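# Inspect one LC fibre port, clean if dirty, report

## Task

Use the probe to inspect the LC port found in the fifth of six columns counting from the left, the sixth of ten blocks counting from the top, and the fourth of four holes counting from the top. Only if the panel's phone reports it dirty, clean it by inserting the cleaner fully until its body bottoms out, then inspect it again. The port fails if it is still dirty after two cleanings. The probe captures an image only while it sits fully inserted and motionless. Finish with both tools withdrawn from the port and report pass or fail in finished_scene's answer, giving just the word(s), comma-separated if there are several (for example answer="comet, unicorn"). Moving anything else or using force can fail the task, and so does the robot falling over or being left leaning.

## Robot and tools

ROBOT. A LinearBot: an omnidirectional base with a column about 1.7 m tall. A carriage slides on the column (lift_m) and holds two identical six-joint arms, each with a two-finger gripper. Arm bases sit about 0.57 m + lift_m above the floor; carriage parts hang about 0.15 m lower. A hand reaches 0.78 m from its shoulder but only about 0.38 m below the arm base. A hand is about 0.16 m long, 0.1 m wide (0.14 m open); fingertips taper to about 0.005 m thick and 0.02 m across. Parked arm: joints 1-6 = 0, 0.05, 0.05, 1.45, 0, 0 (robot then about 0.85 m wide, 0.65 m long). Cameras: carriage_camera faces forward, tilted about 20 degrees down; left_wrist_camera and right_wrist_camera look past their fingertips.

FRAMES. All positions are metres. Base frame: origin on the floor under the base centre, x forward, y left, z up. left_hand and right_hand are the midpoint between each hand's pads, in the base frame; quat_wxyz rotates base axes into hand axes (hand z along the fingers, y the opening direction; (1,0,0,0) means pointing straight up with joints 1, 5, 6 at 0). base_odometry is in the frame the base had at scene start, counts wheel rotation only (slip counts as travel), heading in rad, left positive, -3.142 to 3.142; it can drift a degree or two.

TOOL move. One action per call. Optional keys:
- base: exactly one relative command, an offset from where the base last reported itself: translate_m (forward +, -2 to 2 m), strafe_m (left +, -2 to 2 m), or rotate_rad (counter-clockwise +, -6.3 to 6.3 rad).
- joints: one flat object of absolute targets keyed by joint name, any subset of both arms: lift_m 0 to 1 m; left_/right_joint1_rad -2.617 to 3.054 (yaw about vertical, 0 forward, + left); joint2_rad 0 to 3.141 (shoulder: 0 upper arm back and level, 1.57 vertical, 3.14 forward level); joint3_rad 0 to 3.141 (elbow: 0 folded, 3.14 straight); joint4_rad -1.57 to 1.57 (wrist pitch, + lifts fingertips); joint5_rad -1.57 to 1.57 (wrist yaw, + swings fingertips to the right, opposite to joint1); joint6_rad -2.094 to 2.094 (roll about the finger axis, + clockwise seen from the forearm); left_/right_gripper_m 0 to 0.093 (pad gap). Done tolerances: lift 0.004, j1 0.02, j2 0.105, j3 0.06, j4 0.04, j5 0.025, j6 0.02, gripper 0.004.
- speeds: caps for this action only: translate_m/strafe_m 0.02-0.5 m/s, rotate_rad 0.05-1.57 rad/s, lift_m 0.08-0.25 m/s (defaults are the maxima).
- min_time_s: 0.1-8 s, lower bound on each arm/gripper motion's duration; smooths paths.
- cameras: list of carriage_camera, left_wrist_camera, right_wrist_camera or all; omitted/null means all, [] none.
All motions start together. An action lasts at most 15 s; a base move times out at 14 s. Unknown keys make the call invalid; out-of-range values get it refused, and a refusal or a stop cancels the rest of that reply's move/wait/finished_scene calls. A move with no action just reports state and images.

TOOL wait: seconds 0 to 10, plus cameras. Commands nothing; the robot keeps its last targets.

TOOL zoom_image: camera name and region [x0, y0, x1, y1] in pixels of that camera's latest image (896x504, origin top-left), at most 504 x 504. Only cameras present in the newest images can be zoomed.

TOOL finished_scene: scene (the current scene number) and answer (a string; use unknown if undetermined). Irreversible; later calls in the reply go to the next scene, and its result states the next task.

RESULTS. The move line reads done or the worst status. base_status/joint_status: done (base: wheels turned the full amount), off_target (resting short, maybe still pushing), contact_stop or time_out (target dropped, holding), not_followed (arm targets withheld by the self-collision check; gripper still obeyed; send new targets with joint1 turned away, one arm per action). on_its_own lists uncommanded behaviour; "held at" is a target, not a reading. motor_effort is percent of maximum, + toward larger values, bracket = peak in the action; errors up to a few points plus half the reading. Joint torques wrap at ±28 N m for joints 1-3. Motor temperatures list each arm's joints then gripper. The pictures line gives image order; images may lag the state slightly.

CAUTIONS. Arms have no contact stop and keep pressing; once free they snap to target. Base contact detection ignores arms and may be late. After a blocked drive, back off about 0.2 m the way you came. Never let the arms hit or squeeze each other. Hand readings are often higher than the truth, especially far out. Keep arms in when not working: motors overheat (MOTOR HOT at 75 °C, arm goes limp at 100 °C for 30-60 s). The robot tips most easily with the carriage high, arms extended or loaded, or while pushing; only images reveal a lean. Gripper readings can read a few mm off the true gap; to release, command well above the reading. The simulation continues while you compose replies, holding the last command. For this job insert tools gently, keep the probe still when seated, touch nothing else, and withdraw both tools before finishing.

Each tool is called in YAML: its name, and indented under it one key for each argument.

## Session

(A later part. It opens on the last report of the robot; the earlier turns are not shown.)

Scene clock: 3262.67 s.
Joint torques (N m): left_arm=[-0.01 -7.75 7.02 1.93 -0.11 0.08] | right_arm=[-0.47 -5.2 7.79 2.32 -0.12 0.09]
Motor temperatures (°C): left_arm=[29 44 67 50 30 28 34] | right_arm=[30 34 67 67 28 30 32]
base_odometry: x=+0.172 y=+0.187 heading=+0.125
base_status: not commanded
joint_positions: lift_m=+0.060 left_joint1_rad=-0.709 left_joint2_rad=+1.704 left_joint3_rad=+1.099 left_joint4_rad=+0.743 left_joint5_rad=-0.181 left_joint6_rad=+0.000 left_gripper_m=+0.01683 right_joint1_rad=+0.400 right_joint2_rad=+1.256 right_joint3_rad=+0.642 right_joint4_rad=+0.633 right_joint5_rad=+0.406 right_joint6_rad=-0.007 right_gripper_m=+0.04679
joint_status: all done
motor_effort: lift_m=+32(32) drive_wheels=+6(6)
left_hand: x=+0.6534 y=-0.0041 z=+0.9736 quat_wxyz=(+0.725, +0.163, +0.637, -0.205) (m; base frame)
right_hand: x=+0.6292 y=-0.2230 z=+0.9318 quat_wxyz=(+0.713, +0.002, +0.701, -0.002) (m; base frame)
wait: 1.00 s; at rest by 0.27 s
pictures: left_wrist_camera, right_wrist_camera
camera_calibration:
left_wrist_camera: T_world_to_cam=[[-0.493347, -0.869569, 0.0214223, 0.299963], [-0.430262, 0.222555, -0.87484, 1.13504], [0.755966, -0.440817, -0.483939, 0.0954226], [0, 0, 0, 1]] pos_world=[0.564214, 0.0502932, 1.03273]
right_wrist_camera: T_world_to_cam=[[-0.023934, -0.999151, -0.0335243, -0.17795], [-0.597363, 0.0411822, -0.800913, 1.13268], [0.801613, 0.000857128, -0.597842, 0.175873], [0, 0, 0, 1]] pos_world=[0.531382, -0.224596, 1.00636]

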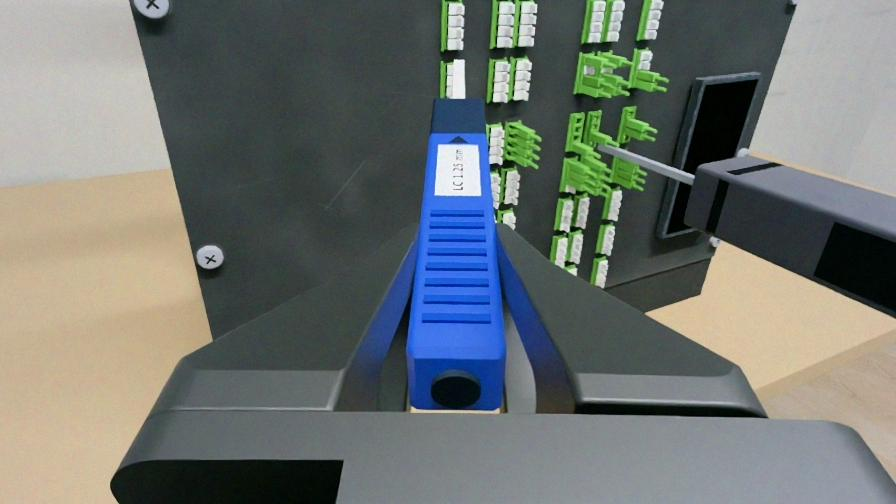

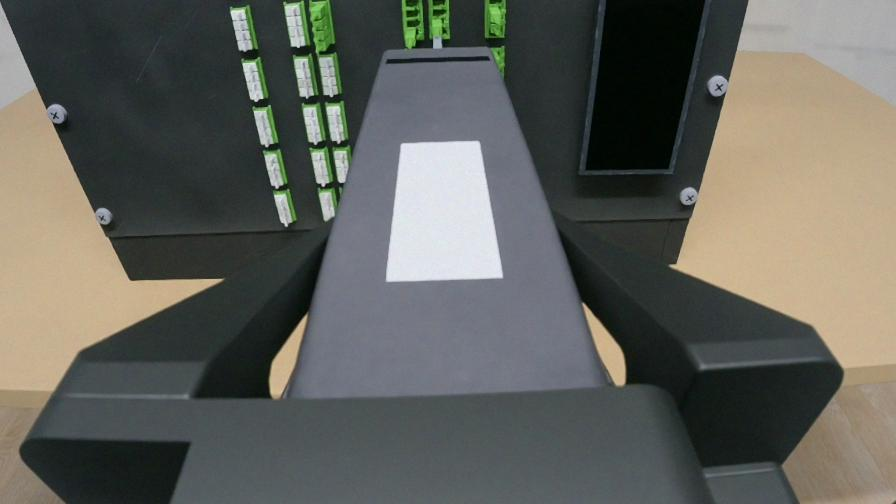

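move:
  base: {"translate_m": 0.006}
  speeds: {"translate_m": 0.02}
  cameras: []

wait:
  seconds: 1.2
  cameras: ["left_wrist_camera", "right_wrist_camera"]

zoom_image:
  camera: "right_wrist_camera"
  region: [420, 5, 460, 45]

zoom_image:
  camera: "left_wrist_camera"
  region: [590, 130, 615, 155]

zoom_image:
  camera: "left_wrist_camera"
  region: [582, 108, 607, 133]

Scene clock: 3298.67 s.
Joint torques (N m): left_arm=[-0.05 -7.72 6.99 1.96 -0.12 0.08] | right_arm=[-0.44 -5.18 7.79 2.33 -0.11 0.09]
Motor temperatures (°C): left_arm=[29 44 67 50 30 28 34] | right_arm=[30 34 66 67 28 30 32]
move: done
base_odometry: x=+0.178 y=+0.188 heading=+0.126
base_status: done
joint_positions: lift_m=+0.060 left_joint1_rad=-0.709 left_joint2_rad=+1.704 left_joint3_rad=+1.099 left_joint4_rad=+0.743 left_joint5_rad=-0.181 left_joint6_rad=+0.000 left_gripper_m=+0.01683 right_joint1_rad=+0.400 right_joint2_rad=+1.256 right_joint3_rad=+0.642 right_joint4_rad=+0.632 right_joint5_rad=+0.405 right_joint6_rad=-0.007 right_gripper_m=+0.04679
joint_status: not commanded
motor_effort: lift_m=+32(32) drive_wheels=+6(11)
left_hand: x=+0.6534 y=-0.0041 z=+0.9736 quat_wxyz=(+0.725, +0.163, +0.637, -0.205) (m; base frame)
right_hand: x=+0.6292 y=-0.2228 z=+0.9315 quat_wxyz=(+0.713, +0.002, +0.701, -0.002) (m; base frame)
pictures: none
No camera images: "cameras" was empty.

Scene clock: 3299.87 s.
Joint torques (N m): left_arm=[-0.01 -7.73 6.99 1.93 -0.11 0.08] | right_arm=[-0.44 -5.16 7.8 2.33 -0.11 0.09]
Motor temperatures (°C): left_arm=[29 44 67 50 30 28 34] | right_arm=[30 34 66 67 28 30 32]
base_odometry: x=+0.178 y=+0.188 heading=+0.126
base_status: done
joint_positions: lift_m=+0.060 left_joint1_rad=-0.709 left_joint2_rad=+1.704 left_joint3_rad=+1.099 left_joint4_rad=+0.743 left_joint5_rad=-0.181 left_joint6_rad=+0.000 left_gripper_m=+0.01683 right_joint1_rad=+0.400 right_joint2_rad=+1.256 right_joint3_rad=+0.642 right_joint4_rad=+0.632 right_joint5_rad=+0.405 right_joint6_rad=-0.007 right_gripper_m=+0.04679
joint_status: not commanded
motor_effort: lift_m=+32(32) drive_wheels=+6(11)
left_hand: x=+0.6534 y=-0.0041 z=+0.9736 quat_wxyz=(+0.725, +0.163, +0.637, -0.205) (m; base frame)
right_hand: x=+0.6292 y=-0.2228 z=+0.9315 quat_wxyz=(+0.713, +0.002, +0.701, -0.002) (m; base frame)
wait: 1.20 s; at rest by 0.27 s
pictures: left_wrist_camera, right_wrist_camera
camera_calibration:
left_wrist_camera: T_world_to_cam=[[-0.493347, -0.869569, 0.0214223, 0.299963], [-0.430262, 0.222555, -0.87484, 1.13504], [0.755966, -0.440817, -0.483939, 0.0954226], [0, 0, 0, 1]] pos_world=[0.564214, 0.0502932, 1.03273]
right_wrist_camera: T_world_to_cam=[[-0.0228864, -0.999191, -0.0330608, -0.178886], [-0.598216, 0.040183, -0.800327, 1.13222], [0.801008, 0.00146088, -0.598652, 0.176944], [0, 0, 0, 1]] pos_world=[0.531484, -0.224496, 1.00616]

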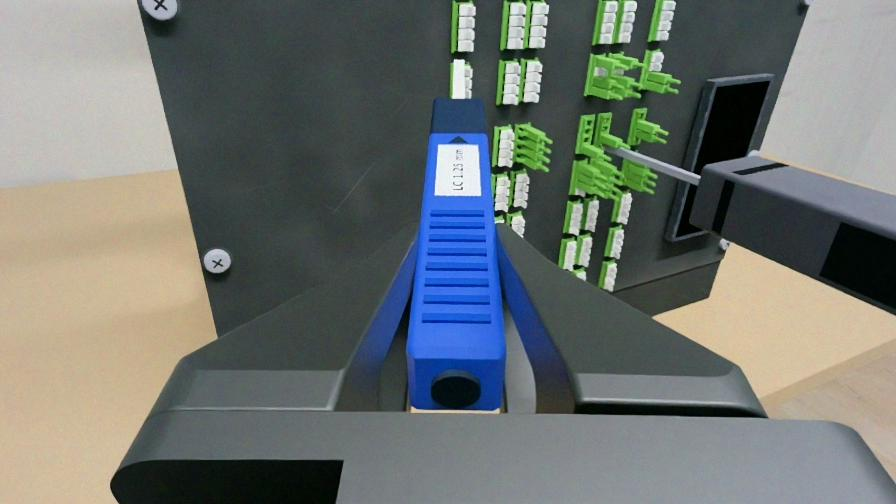

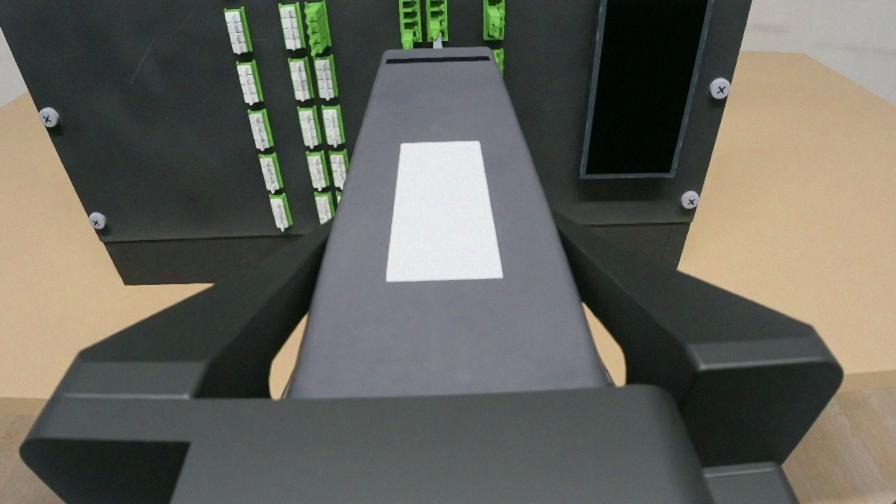

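Scaled by 12.600 from the camera's 896x504 image, which has a finer 1280x720 frame.

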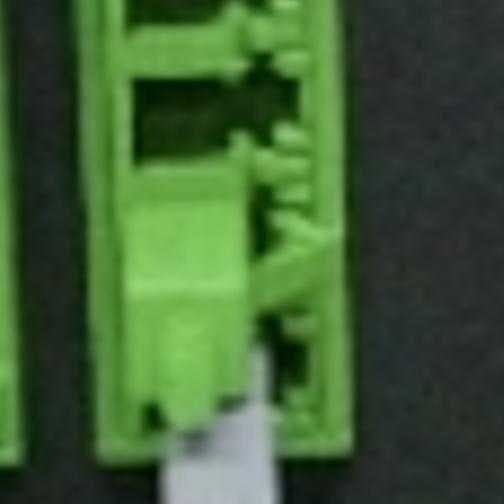

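Scaled by 20.160 from the camera's 896x504 image, which has a finer 1280x720 frame.

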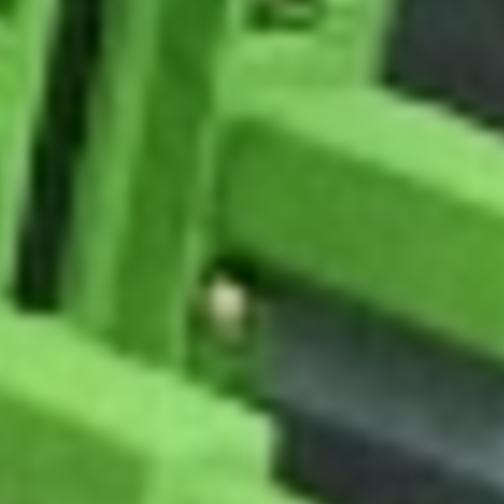

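Scaled by 20.160 from the camera's 896x504 image, which has a finer 1280x720 frame.

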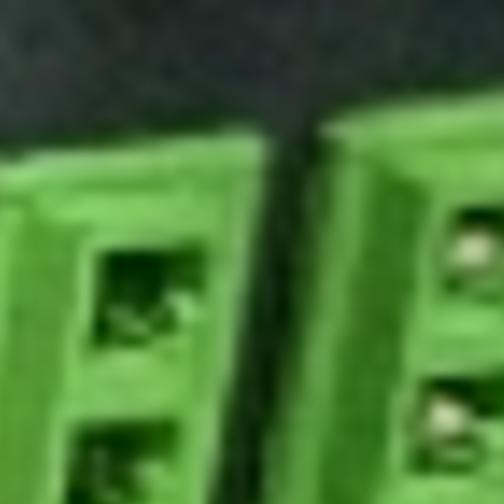

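move:
  joints: {"right_joint1_rad": 0.4095, "right_joint5_rad": 0.4175}
  min_time_s: 1
  cameras: []

wait:
  seconds: 1.2
  cameras: ["left_wrist_camera", "right_wrist_camera"]

zoom_image:
  camera: "right_wrist_camera"
  region: [420, 5, 460, 45]

Scene clock: 3319.17 s.
Joint torques (N m): left_arm=[-0.02 -7.72 7.01 1.93 -0.12 0.07] | right_arm=[0.57 -5.16 7.79 2.34 0.13 0.09]
Motor temperatures (°C): left_arm=[29 44 67 50 30 28 34] | right_arm=[30 34 66 68 28 30 32]
move: done
base_odometry: x=+0.178 y=+0.188 heading=+0.126
base_status: not commanded
joint_positions: lift_m=+0.060 left_joint1_rad=-0.709 left_joint2_rad=+1.704 left_joint3_rad=+1.099 left_joint4_rad=+0.743 left_joint5_rad=-0.181 left_joint6_rad=+0.000 left_gripper_m=+0.01683 right_joint1_rad=+0.403 right_joint2_rad=+1.256 right_joint3_rad=+0.642 right_joint4_rad=+0.632 right_joint5_rad=+0.406 right_joint6_rad=-0.007 right_gripper_m=+0.04679
joint_status: all done
motor_effort: lift_m=+32(32) drive_wheels=+6(6)
left_hand: x=+0.6534 y=-0.0041 z=+0.9736 quat_wxyz=(+0.725, +0.163, +0.637, -0.205) (m; base frame)
right_hand: x=+0.6289 y=-0.2218 z=+0.9315 quat_wxyz=(+0.713, +0.001, +0.701, -0.001) (m; base frame)
pictures: none
No camera images: "cameras" was empty.

Scene clock: 3320.37 s.
Joint torques (N m): left_arm=[-0.01 -7.73 7.01 1.93 -0.12 0.07] | right_arm=[0.59 -5.18 7.82 2.33 0.13 0.1]
Motor temperatures (°C): left_arm=[29 44 67 50 30 28 34] | right_arm=[30 34 66 68 28 30 32]
base_odometry: x=+0.178 y=+0.188 heading=+0.126
base_status: not commanded
joint_positions: lift_m=+0.060 left_joint1_rad=-0.709 left_joint2_rad=+1.704 left_joint3_rad=+1.099 left_joint4_rad=+0.743 left_joint5_rad=-0.181 left_joint6_rad=+0.000 left_gripper_m=+0.01683 right_joint1_rad=+0.403 right_joint2_rad=+1.256 right_joint3_rad=+0.642 right_joint4_rad=+0.632 right_joint5_rad=+0.406 right_joint6_rad=-0.007 right_gripper_m=+0.04679
joint_status: all done
motor_effort: lift_m=+32(32) drive_wheels=+6(6)
left_hand: x=+0.6534 y=-0.0041 z=+0.9736 quat_wxyz=(+0.725, +0.163, +0.637, -0.205) (m; base frame)
right_hand: x=+0.6289 y=-0.2218 z=+0.9315 quat_wxyz=(+0.713, +0.001, +0.701, -0.001) (m; base frame)
wait: 1.20 s; at rest by 0.27 s
pictures: left_wrist_camera, right_wrist_camera
camera_calibration:
left_wrist_camera: T_world_to_cam=[[-0.493347, -0.869569, 0.0214223, 0.299963], [-0.430262, 0.222555, -0.87484, 1.13504], [0.755966, -0.440817, -0.483939, 0.0954226], [0, 0, 0, 1]] pos_world=[0.564214, 0.0502932, 1.03273]
right_wrist_camera: T_world_to_cam=[[-0.0209697, -0.999235, -0.0330022, -0.179078], [-0.598365, 0.0389882, -0.800275, 1.13176], [0.800949, 0.00296585, -0.598725, 0.177621], [0, 0, 0, 1]] pos_world=[0.531187, -0.223594, 1.00616]

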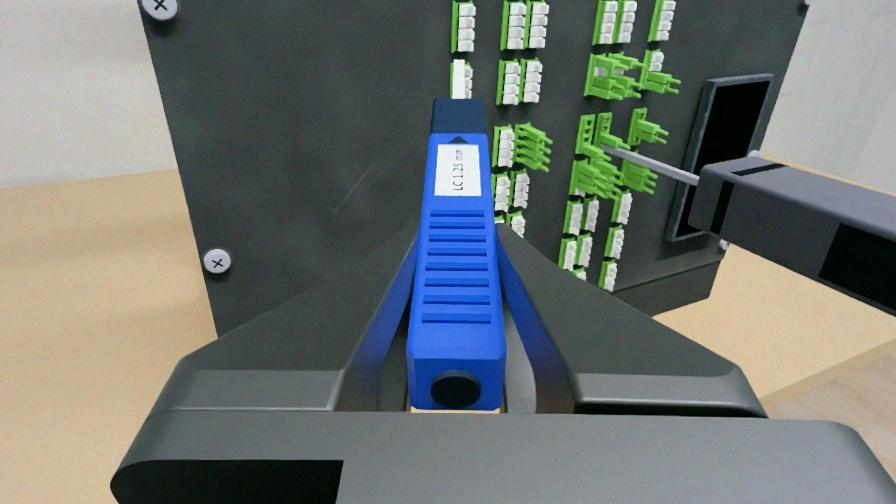

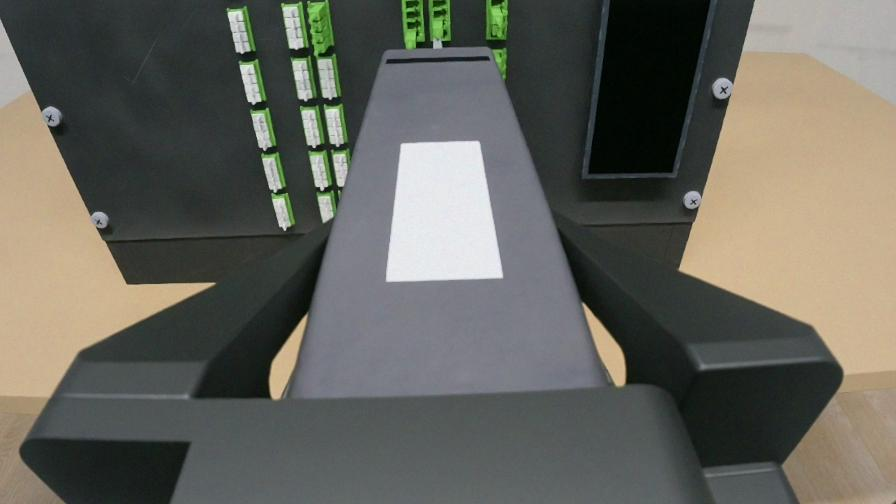

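Scaled by 12.600 from the camera's 896x504 image, which has a finer 1280x720 frame.

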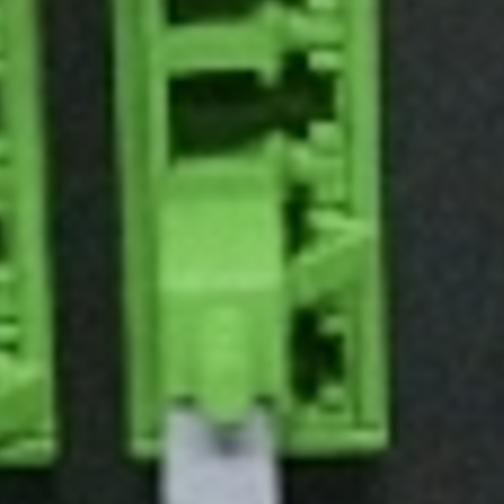

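move:
  joints: {"right_joint1_rad": 0.402, "right_joint5_rad": 0.405}
  min_time_s: 1
  cameras: []

wait:
  seconds: 1.2
  cameras: ["left_wrist_camera", "right_wrist_camera"]

zoom_image:
  camera: "right_wrist_camera"
  region: [420, 5, 460, 45]

zoom_image:
  camera: "left_wrist_camera"
  region: [592, 105, 632, 155]

Scene clock: 3347.07 s.
Joint torques (N m): left_arm=[0.01 -7.72 6.98 1.93 -0.12 0.07] | right_arm=[-0.01 -5.16 7.79 2.33 -0.01 0.1]
Motor temperatures (°C): left_arm=[29 44 66 50 30 28 34] | right_arm=[30 34 66 68 28 30 32]
move: done
base_odometry: x=+0.178 y=+0.188 heading=+0.126
base_status: not commanded
joint_positions: lift_m=+0.060 left_joint1_rad=-0.709 left_joint2_rad=+1.704 left_joint3_rad=+1.099 left_joint4_rad=+0.743 left_joint5_rad=-0.181 left_joint6_rad=+0.000 left_gripper_m=+0.01683 right_joint1_rad=+0.403 right_joint2_rad=+1.256 right_joint3_rad=+0.642 right_joint4_rad=+0.632 right_joint5_rad=+0.406 right_joint6_rad=-0.007 right_gripper_m=+0.04679
joint_status: all done
motor_effort: lift_m=+32(32) drive_wheels=+6(6)
left_hand: x=+0.6534 y=-0.0041 z=+0.9736 quat_wxyz=(+0.725, +0.163, +0.637, -0.205) (m; base frame)
right_hand: x=+0.6289 y=-0.2218 z=+0.9315 quat_wxyz=(+0.713, +0.001, +0.701, -0.001) (m; base frame)
pictures: none
No camera images: "cameras" was empty.

Scene clock: 3348.27 s.
Joint torques (N m): left_arm=[-0.01 -7.73 6.98 1.93 -0.12 0.08] | right_arm=[-0.02 -5.18 7.8 2.33 -0.01 0.09]
Motor temperatures (°C): left_arm=[29 44 66 50 30 28 34] | right_arm=[30 34 66 68 28 30 32]
base_odometry: x=+0.178 y=+0.188 heading=+0.126
base_status: not commanded
joint_positions: lift_m=+0.060 left_joint1_rad=-0.709 left_joint2_rad=+1.704 left_joint3_rad=+1.099 left_joint4_rad=+0.743 left_joint5_rad=-0.181 left_joint6_rad=+0.000 left_gripper_m=+0.01683 right_joint1_rad=+0.403 right_joint2_rad=+1.256 right_joint3_rad=+0.642 right_joint4_rad=+0.632 right_joint5_rad=+0.406 right_joint6_rad=-0.007 right_gripper_m=+0.04679
joint_status: all done
motor_effort: lift_m=+32(32) drive_wheels=+6(6)
left_hand: x=+0.6534 y=-0.0041 z=+0.9736 quat_wxyz=(+0.725, +0.163, +0.637, -0.205) (m; base frame)
right_hand: x=+0.6289 y=-0.2218 z=+0.9315 quat_wxyz=(+0.713, +0.001, +0.701, -0.001) (m; base frame)
wait: 1.20 s; at rest by 0.27 s
pictures: left_wrist_camera, right_wrist_camera
camera_calibration:
left_wrist_camera: T_world_to_cam=[[-0.493347, -0.869569, 0.0214223, 0.299963], [-0.430262, 0.222555, -0.87484, 1.13504], [0.755966, -0.440817, -0.483939, 0.0954226], [0, 0, 0, 1]] pos_world=[0.564214, 0.0502932, 1.03273]
right_wrist_camera: T_world_to_cam=[[-0.0213893, -0.999224, -0.0330611, -0.178794], [-0.598346, 0.0392866, -0.800274, 1.13182], [0.800952, 0.00266475, -0.598723, 0.17755], [0, 0, 0, 1]] pos_world=[0.531186, -0.223594, 1.00616]

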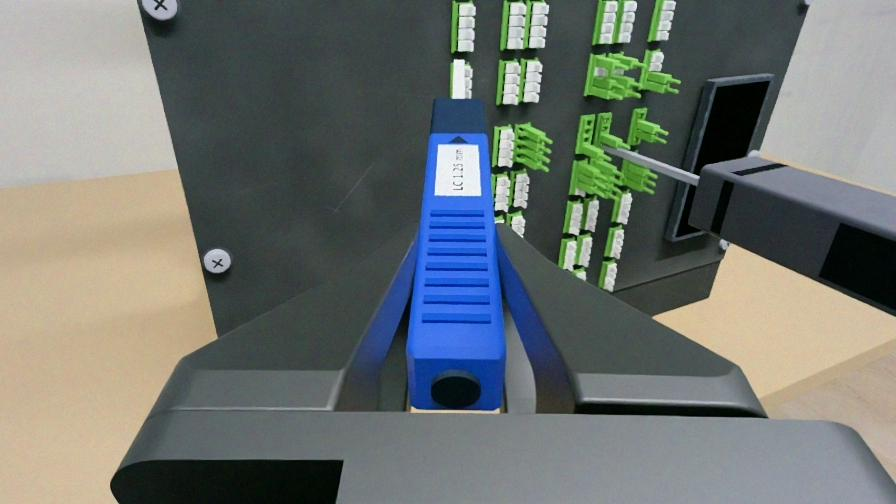

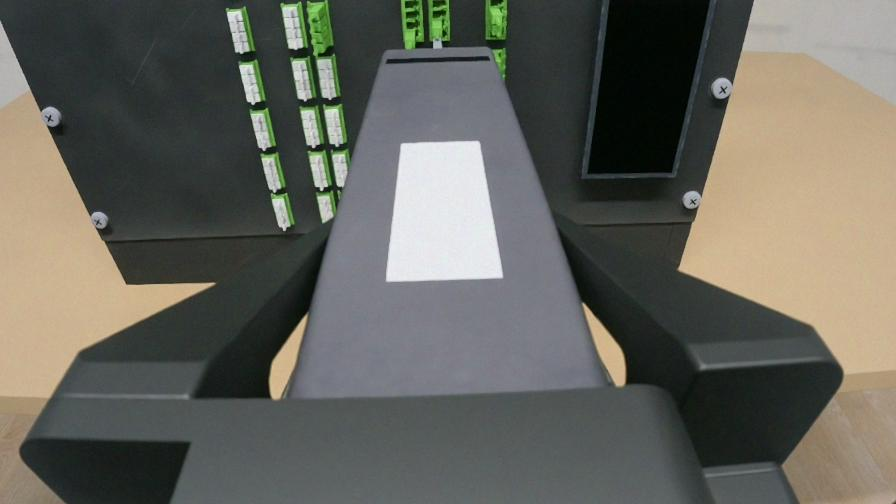

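Scaled by 12.600 from the camera's 896x504 image, which has a finer 1280x720 frame.

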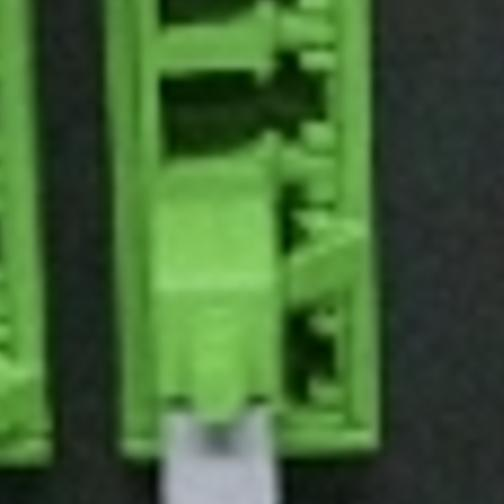

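Scaled by 10.080 from the camera's 896x504 image, which has a finer 1280x720 frame.

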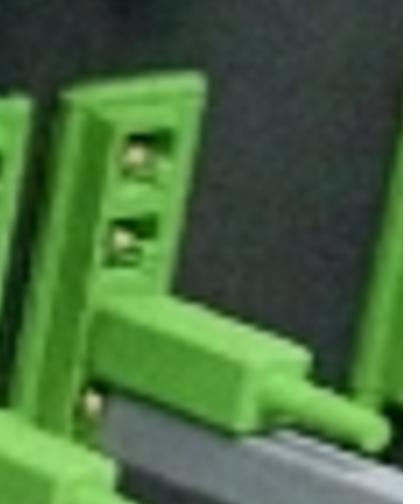

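zoom_image:
  camera: "left_wrist_camera"
  region: [597, 135, 622, 160]

zoom_image:
  camera: "left_wrist_camera"
  region: [597, 110, 622, 135]

Scaled by 20.160 from the camera's 896x504 image, which has a finer 1280x720 frame.

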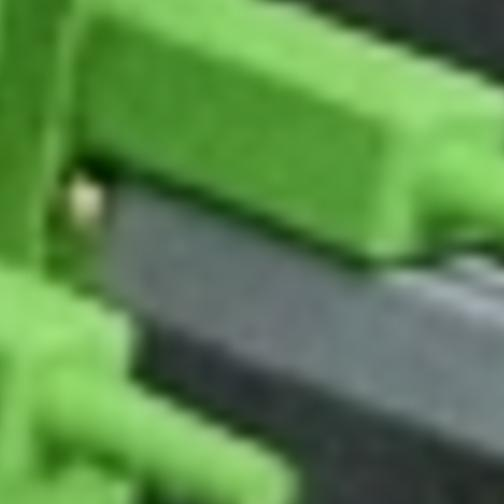

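Scaled by 20.160 from the camera's 896x504 image, which has a finer 1280x720 frame.

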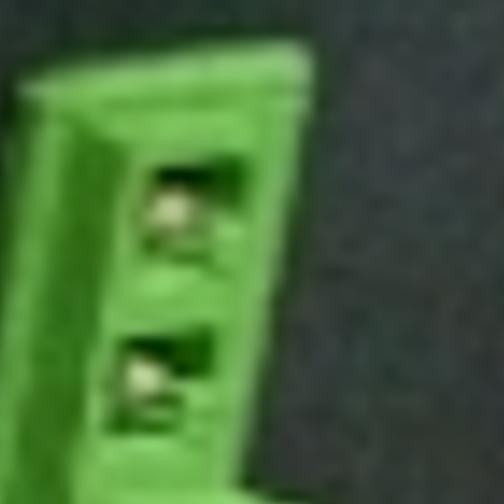

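move:
  base: {"translate_m": 0.004}
  speeds: {"translate_m": 0.02}
  cameras: []

wait:
  seconds: 1.2
  cameras: ["left_wrist_camera", "right_wrist_camera"]

zoom_image:
  camera: "right_wrist_camera"
  region: [420, 5, 460, 45]

zoom_image:
  camera: "left_wrist_camera"
  region: [602, 137, 627, 162]

zoom_image:
  camera: "left_wrist_camera"
  region: [602, 112, 627, 137]

Scene clock: 3373.10 s.
Joint torques (N m): left_arm=[0.01 -7.73 7.01 1.96 -0.13 0.07] | right_arm=[0.01 -5.19 7.79 2.34 0.02 0.09]
Motor temperatures (°C): left_arm=[29 44 66 50 30 28 34] | right_arm=[30 34 66 68 28 30 32]
move: done
base_odometry: x=+0.182 y=+0.189 heading=+0.127
base_status: done
joint_positions: lift_m=+0.060 left_joint1_rad=-0.709 left_joint2_rad=+1.704 left_joint3_rad=+1.099 left_joint4_rad=+0.742 left_joint5_rad=-0.181 left_joint6_rad=+0.000 left_gripper_m=+0.01683 right_joint1_rad=+0.403 right_joint2_rad=+1.256 right_joint3_rad=+0.642 right_joint4_rad=+0.632 right_joint5_rad=+0.405 right_joint6_rad=-0.007 right_gripper_m=+0.04679
joint_status: not commanded
motor_effort: lift_m=+32(32) drive_wheels=-6(10)
left_hand: x=+0.6534 y=-0.0041 z=+0.9735 quat_wxyz=(+0.725, +0.163, +0.637, -0.205) (m; base frame)
right_hand: x=+0.6289 y=-0.2216 z=+0.9315 quat_wxyz=(+0.713, +0.001, +0.701, -0.001) (m; base frame)
pictures: none
No camera images: "cameras" was empty.

Scene clock: 3374.30 s.
Joint torques (N m): left_arm=[-0.01 -7.72 7.01 1.94 -0.12 0.07] | right_arm=[-0.05 -5.2 7.8 2.33 0.01 0.1]
Motor temperatures (°C): left_arm=[29 44 66 50 30 28 34] | right_arm=[30 34 66 68 28 30 32]
base_odometry: x=+0.182 y=+0.189 heading=+0.127
base_status: done
joint_positions: lift_m=+0.060 left_joint1_rad=-0.709 left_joint2_rad=+1.704 left_joint3_rad=+1.099 left_joint4_rad=+0.742 left_joint5_rad=-0.181 left_joint6_rad=+0.000 left_gripper_m=+0.01683 right_joint1_rad=+0.403 right_joint2_rad=+1.256 right_joint3_rad=+0.642 right_joint4_rad=+0.632 right_joint5_rad=+0.405 right_joint6_rad=-0.007 right_gripper_m=+0.04679
joint_status: not commanded
motor_effort: lift_m=+32(32) drive_wheels=-6(10)
left_hand: x=+0.6534 y=-0.0041 z=+0.9735 quat_wxyz=(+0.725, +0.163, +0.637, -0.205) (m; base frame)
right_hand: x=+0.6289 y=-0.2216 z=+0.9315 quat_wxyz=(+0.713, +0.001, +0.701, -0.001) (m; base frame)
wait: 1.20 s; at rest by 0.27 s
pictures: left_wrist_camera, right_wrist_camera
camera_calibration:
left_wrist_camera: T_world_to_cam=[[-0.49336, -0.869564, 0.0213055, 0.300054], [-0.430456, 0.222795, -0.874683, 1.13504], [0.755846, -0.440705, -0.484227, 0.0956628], [0, 0, 0, 1]] pos_world=[0.564313, 0.050194, 1.03273]
right_wrist_camera: T_world_to_cam=[[-0.0198283, -0.999259, -0.0329857, -0.179606], [-0.598349, 0.0382917, -0.80032, 1.13164], [0.80099, 0.00386796, -0.598665, 0.177739], [0, 0, 0, 1]] pos_world=[0.531189, -0.223493, 1.00616]

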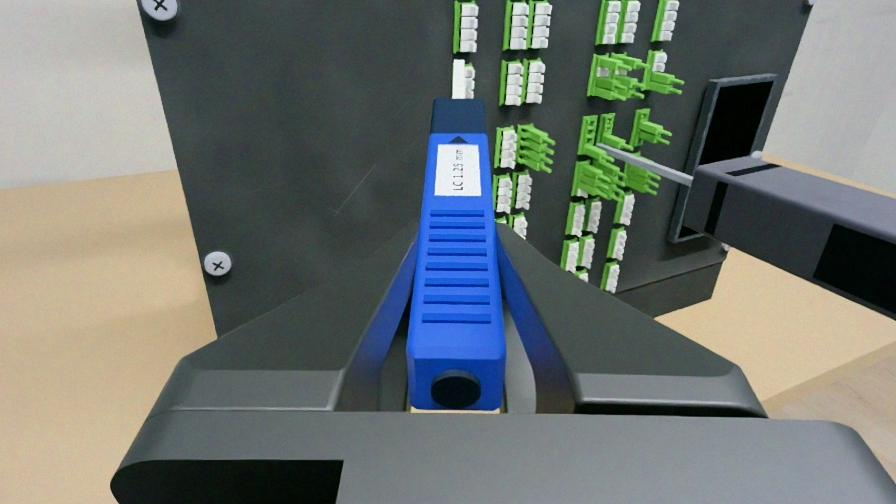

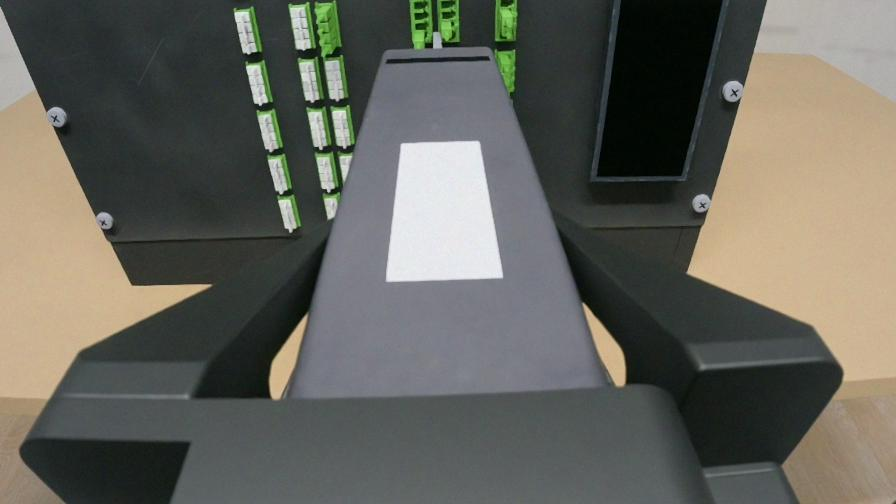

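Scaled by 12.600 from the camera's 896x504 image, which has a finer 1280x720 frame.

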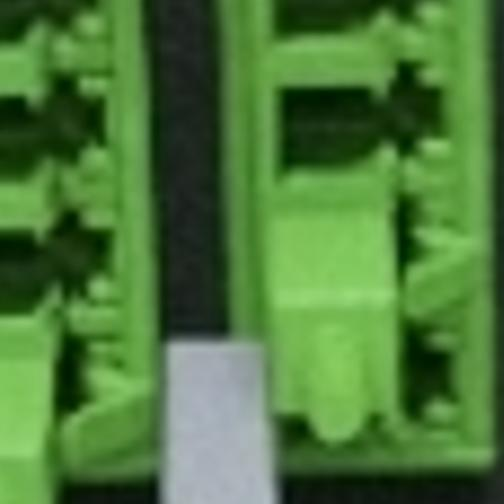

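Scaled by 20.160 from the camera's 896x504 image, which has a finer 1280x720 frame.

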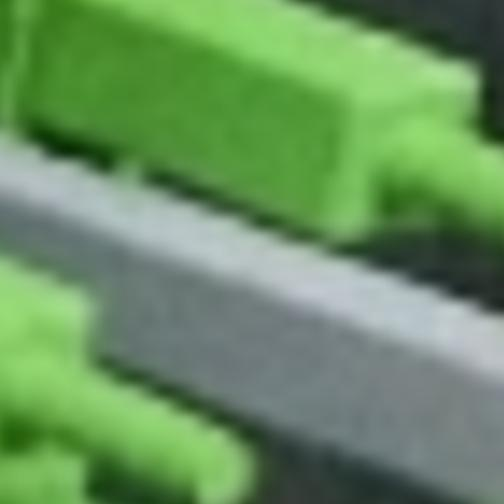

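Scaled by 20.160 from the camera's 896x504 image, which has a finer 1280x720 frame.

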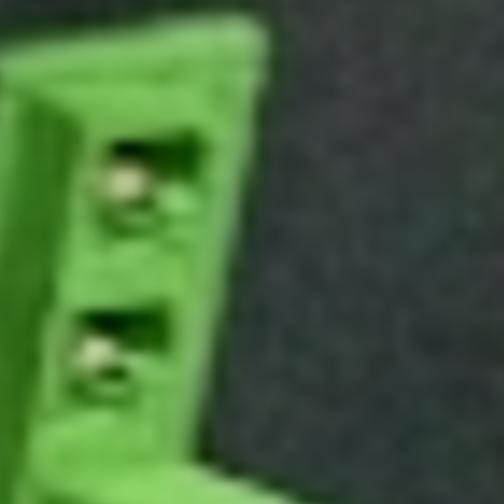

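wait:
  seconds: 0.3

zoom_image:
  camera: "right_wrist_camera"
  region: [420, 5, 460, 45]

Scene clock: 3447.47 s.
Joint torques (N m): left_arm=[0.01 -7.72 6.98 1.93 -0.12 0.08] | right_arm=[-0.05 -5.16 7.8 2.33 0.01 0.1]
Motor temperatures (°C): left_arm=[29 44 65 50 30 28 34] | right_arm=[30 34 65 68 28 30 32]
base_odometry: x=+0.182 y=+0.189 heading=+0.127
base_status: done
joint_positions: lift_m=+0.060 left_joint1_rad=-0.709 left_joint2_rad=+1.704 left_joint3_rad=+1.099 left_joint4_rad=+0.742 left_joint5_rad=-0.181 left_joint6_rad=+0.000 left_gripper_m=+0.01683 right_joint1_rad=+0.403 right_joint2_rad=+1.256 right_joint3_rad=+0.642 right_joint4_rad=+0.632 right_joint5_rad=+0.405 right_joint6_rad=-0.007 right_gripper_m=+0.04679
joint_status: not commanded
motor_effort: lift_m=+32(32) drive_wheels=-6(10)
left_hand: x=+0.6534 y=-0.0041 z=+0.9735 quat_wxyz=(+0.725, +0.163, +0.637, -0.205) (m; base frame)
right_hand: x=+0.6289 y=-0.2216 z=+0.9315 quat_wxyz=(+0.713, +0.001, +0.701, -0.001) (m; base frame)
wait: 0.30 s; at rest from the start
pictures: carriage_camera, left_wrist_camera, right_wrist_camera
camera_calibration:
carriage_camera: T_world_to_cam=[[-0.0360985, -0.999282, 0.0115197, -0.00852206], [-0.378579, 0.00300606, -0.925564, 1.04293], [0.924865, -0.0377726, -0.378416, 0.285675], [0, 0, 0, 1]] pos_world=[0.130314, -0.000860394, 1.0735]
left_wrist_camera: T_world_to_cam=[[-0.49336, -0.869564, 0.0213055, 0.300054], [-0.430456, 0.222795, -0.874683, 1.13504], [0.755846, -0.440705, -0.484227, 0.0956628], [0, 0, 0, 1]] pos_world=[0.564313, 0.050194, 1.03273]
right_wrist_camera: T_world_to_cam=[[-0.0198283, -0.999259, -0.0329857, -0.179606], [-0.598349, 0.0382917, -0.80032, 1.13164], [0.80099, 0.00386796, -0.598665, 0.177739], [0, 0, 0, 1]] pos_world=[0.531189, -0.223493, 1.00616]

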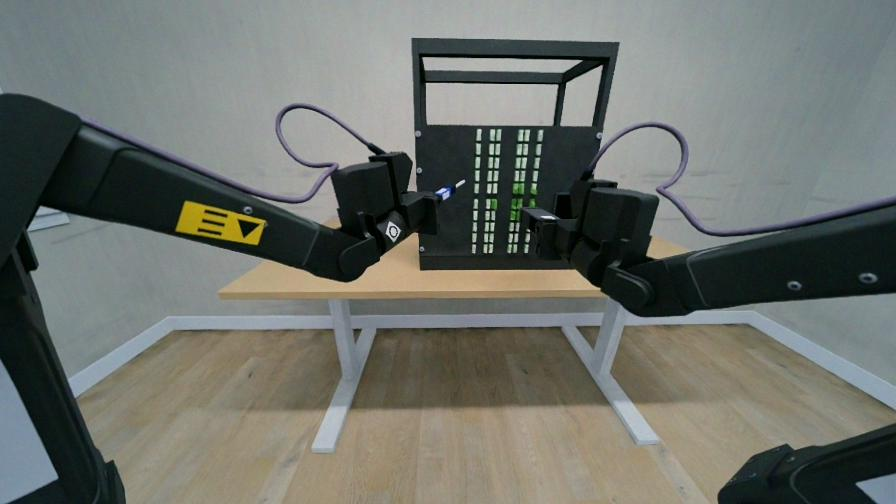

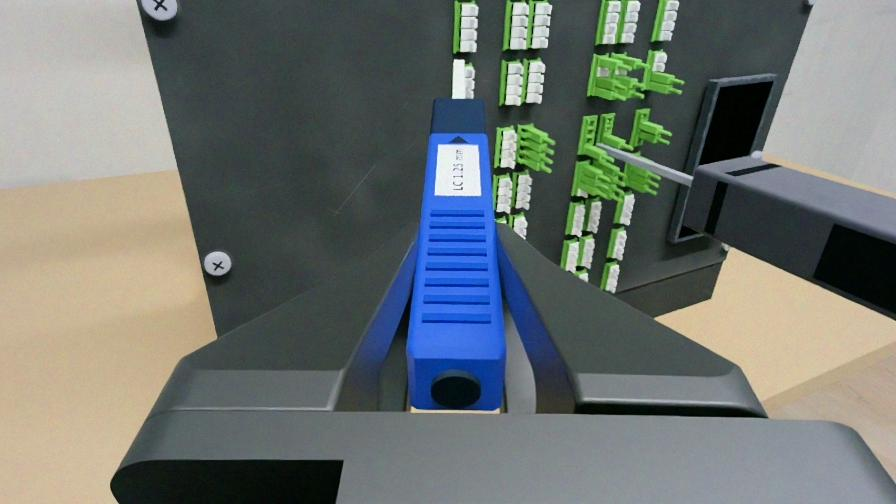

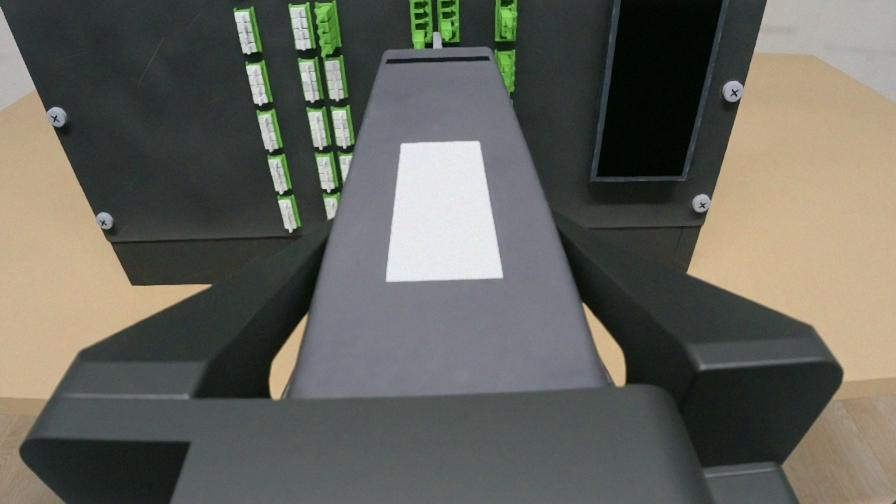

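Scaled by 12.600 from the camera's 896x504 image, which has a finer 1280x720 frame.

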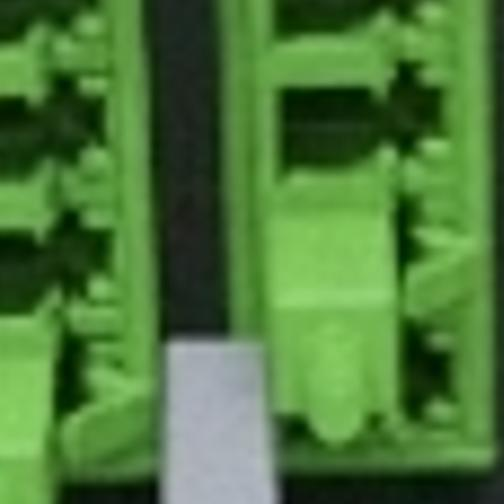

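zoom_image:
  camera: "left_wrist_camera"
  region: [585, 115, 625, 165]

zoom_image:
  camera: "right_wrist_camera"
  region: [390, 0, 550, 70]

Scaled by 10.080 from the camera's 896x504 image, which has a finer 1280x720 frame.

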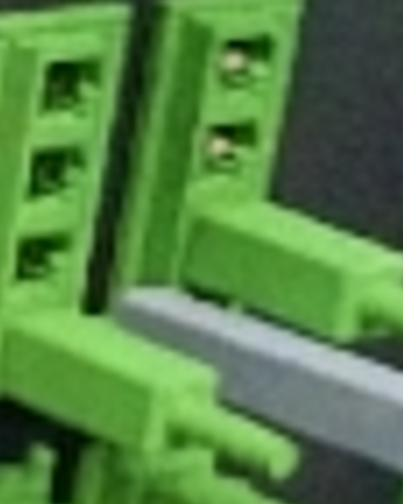

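Scaled by 3.150 from the camera's 896x504 image, which has a finer 1280x720 frame.

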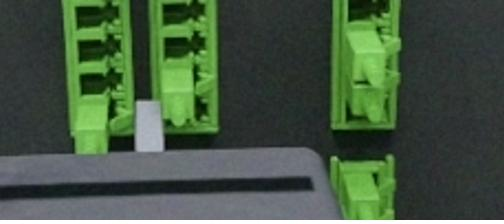

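zoom_image:
  camera: "right_wrist_camera"
  region: [42, 103, 72, 133]

zoom_image:
  camera: "right_wrist_camera"
  region: [90, 206, 120, 236]

zoom_image:
  camera: "right_wrist_camera"
  region: [718, 76, 748, 106]

zoom_image:
  camera: "right_wrist_camera"
  region: [687, 188, 717, 218]

Scaled by 16.800 from the camera's 896x504 image, which has a finer 1280x720 frame.

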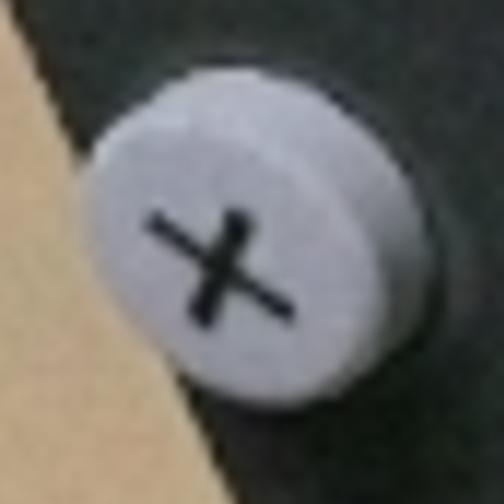

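Scaled by 16.800 from the camera's 896x504 image, which has a finer 1280x720 frame.

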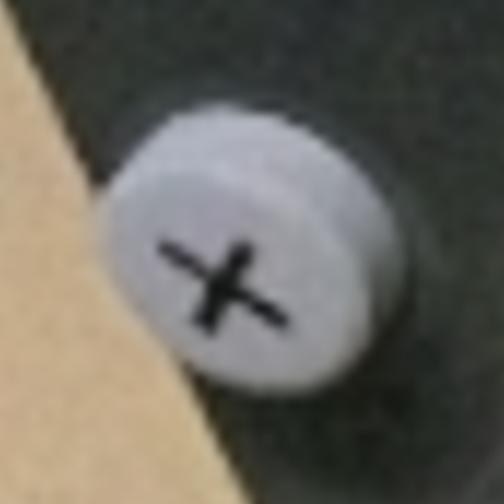

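Scaled by 16.800 from the camera's 896x504 image, which has a finer 1280x720 frame.

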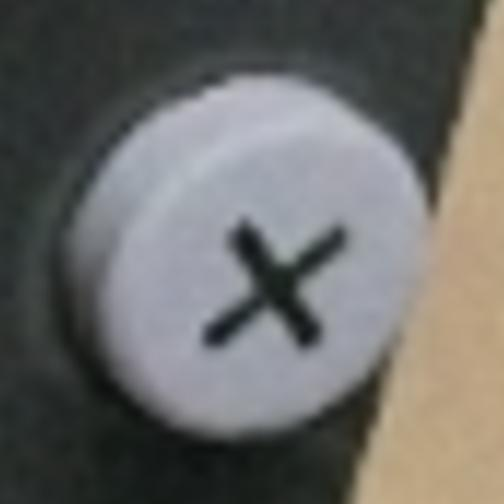

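Scaled by 16.800 from the camera's 896x504 image, which has a finer 1280x720 frame.

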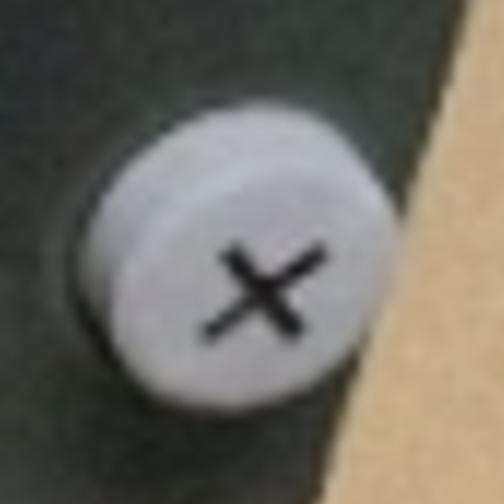

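zoom_image:
  camera: "left_wrist_camera"
  region: [590, 135, 615, 160]

Scaled by 20.160 from the camera's 896x504 image, which has a finer 1280x720 frame.

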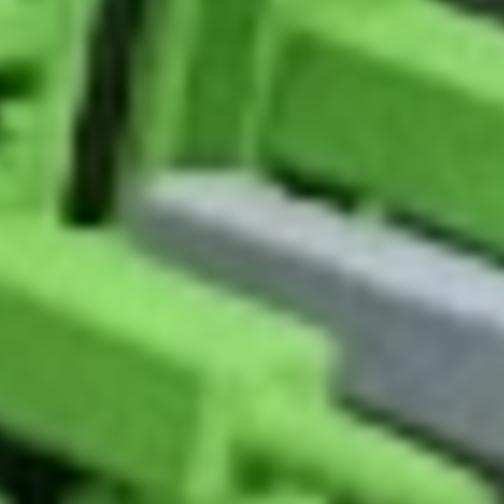

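move:
  joints: {"right_joint5_rad": 0.417}
  min_time_s: 1
  cameras: []

wait:
  seconds: 1.2
  cameras: ["left_wrist_camera", "right_wrist_camera"]

zoom_image:
  camera: "right_wrist_camera"
  region: [420, 5, 460, 45]

zoom_image:
  camera: "left_wrist_camera"
  region: [590, 135, 615, 160]

Scene clock: 3623.77 s.
Joint torques (N m): left_arm=[-0.01 -7.73 7.02 1.94 -0.12 0.07] | right_arm=[-0.02 -5.2 7.83 2.33 0.13 0.09]
Motor temperatures (°C): left_arm=[29 44 64 50 30 28 34] | right_arm=[30 34 64 68 28 30 32]
move: done
base_odometry: x=+0.182 y=+0.189 heading=+0.127
base_status: not commanded
joint_positions: lift_m=+0.060 left_joint1_rad=-0.709 left_joint2_rad=+1.704 left_joint3_rad=+1.099 left_joint4_rad=+0.742 left_joint5_rad=-0.181 left_joint6_rad=+0.000 left_gripper_m=+0.01683 right_joint1_rad=+0.403 right_joint2_rad=+1.256 right_joint3_rad=+0.642 right_joint4_rad=+0.632 right_joint5_rad=+0.405 right_joint6_rad=-0.007 right_gripper_m=+0.04679
joint_status: all done
motor_effort: lift_m=+32(32) drive_wheels=-6(6)
left_hand: x=+0.6534 y=-0.0041 z=+0.9735 quat_wxyz=(+0.725, +0.163, +0.637, -0.205) (m; base frame)
right_hand: x=+0.6289 y=-0.2216 z=+0.9315 quat_wxyz=(+0.713, +0.001, +0.701, -0.001) (m; base frame)
pictures: none
No camera images: "cameras" was empty.

Scene clock: 3624.97 s.
Joint torques (N m): left_arm=[-0.02 -7.73 7.01 1.93 -0.12 0.07] | right_arm=[-0.02 -5.19 7.8 2.33 0.14 0.09]
Motor temperatures (°C): left_arm=[29 44 64 50 30 28 34] | right_arm=[30 34 64 68 28 30 32]
base_odometry: x=+0.182 y=+0.189 heading=+0.127
base_status: not commanded
joint_positions: lift_m=+0.060 left_joint1_rad=-0.709 left_joint2_rad=+1.704 left_joint3_rad=+1.099 left_joint4_rad=+0.742 left_joint5_rad=-0.181 left_joint6_rad=+0.000 left_gripper_m=+0.01683 right_joint1_rad=+0.403 right_joint2_rad=+1.256 right_joint3_rad=+0.642 right_joint4_rad=+0.632 right_joint5_rad=+0.405 right_joint6_rad=-0.007 right_gripper_m=+0.04679
joint_status: all done
motor_effort: lift_m=+32(32) drive_wheels=-6(6)
left_hand: x=+0.6534 y=-0.0041 z=+0.9735 quat_wxyz=(+0.725, +0.163, +0.637, -0.205) (m; base frame)
right_hand: x=+0.6289 y=-0.2216 z=+0.9315 quat_wxyz=(+0.713, +0.001, +0.701, -0.001) (m; base frame)
wait: 1.20 s; at rest by 0.27 s
pictures: left_wrist_camera, right_wrist_camera
camera_calibration:
left_wrist_camera: T_world_to_cam=[[-0.49336, -0.869564, 0.0213055, 0.300054], [-0.430456, 0.222795, -0.874683, 1.13504], [0.755846, -0.440705, -0.484227, 0.0956628], [0, 0, 0, 1]] pos_world=[0.564313, 0.050194, 1.03273]
right_wrist_camera: T_world_to_cam=[[-0.020248, -0.999249, -0.0330447, -0.179421], [-0.598331, 0.0385902, -0.800319, 1.1317], [0.800993, 0.00356684, -0.598663, 0.177669], [0, 0, 0, 1]] pos_world=[0.531189, -0.223593, 1.00616]

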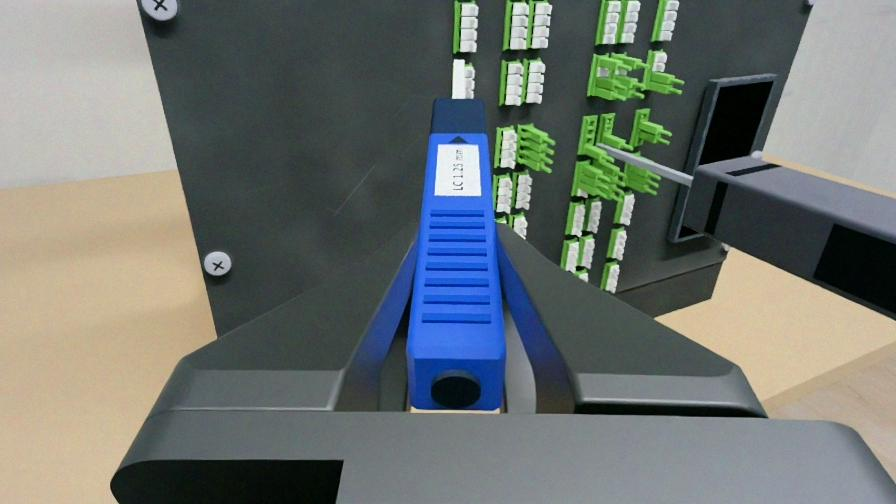

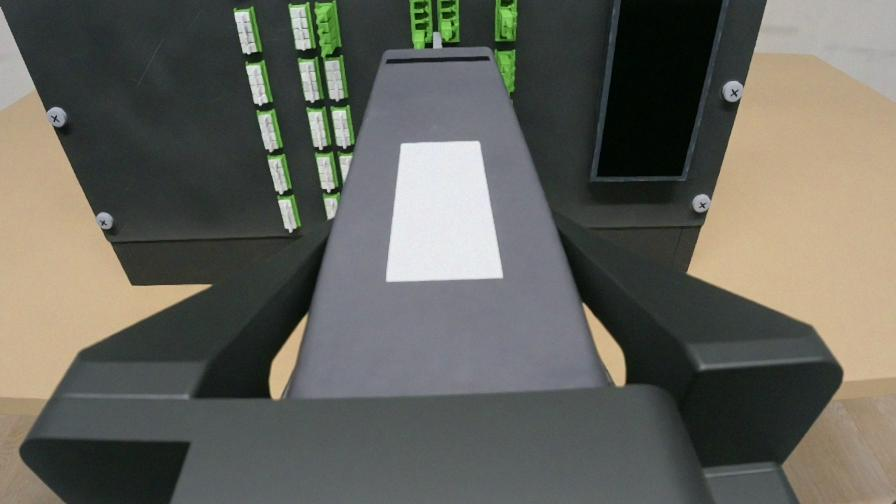

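Scaled by 12.600 from the camera's 896x504 image, which has a finer 1280x720 frame.

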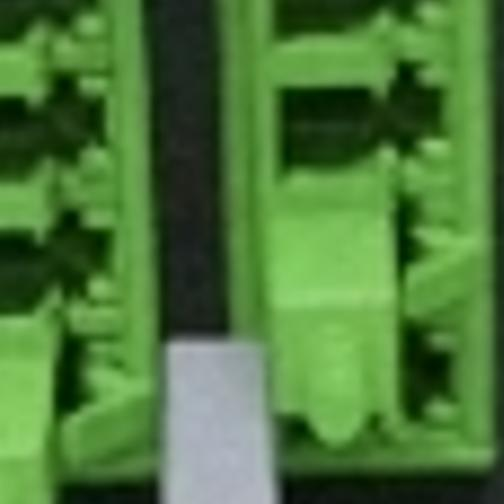

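Scaled by 20.160 from the camera's 896x504 image, which has a finer 1280x720 frame.

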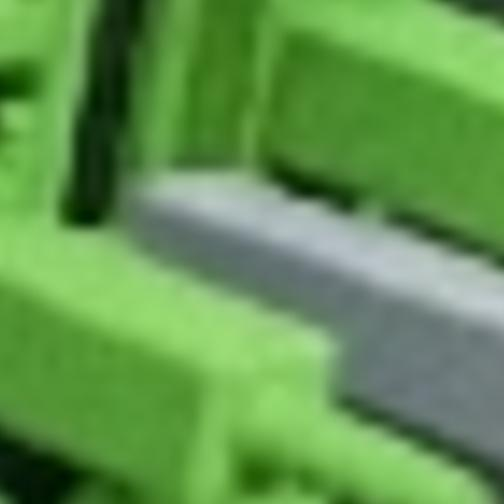

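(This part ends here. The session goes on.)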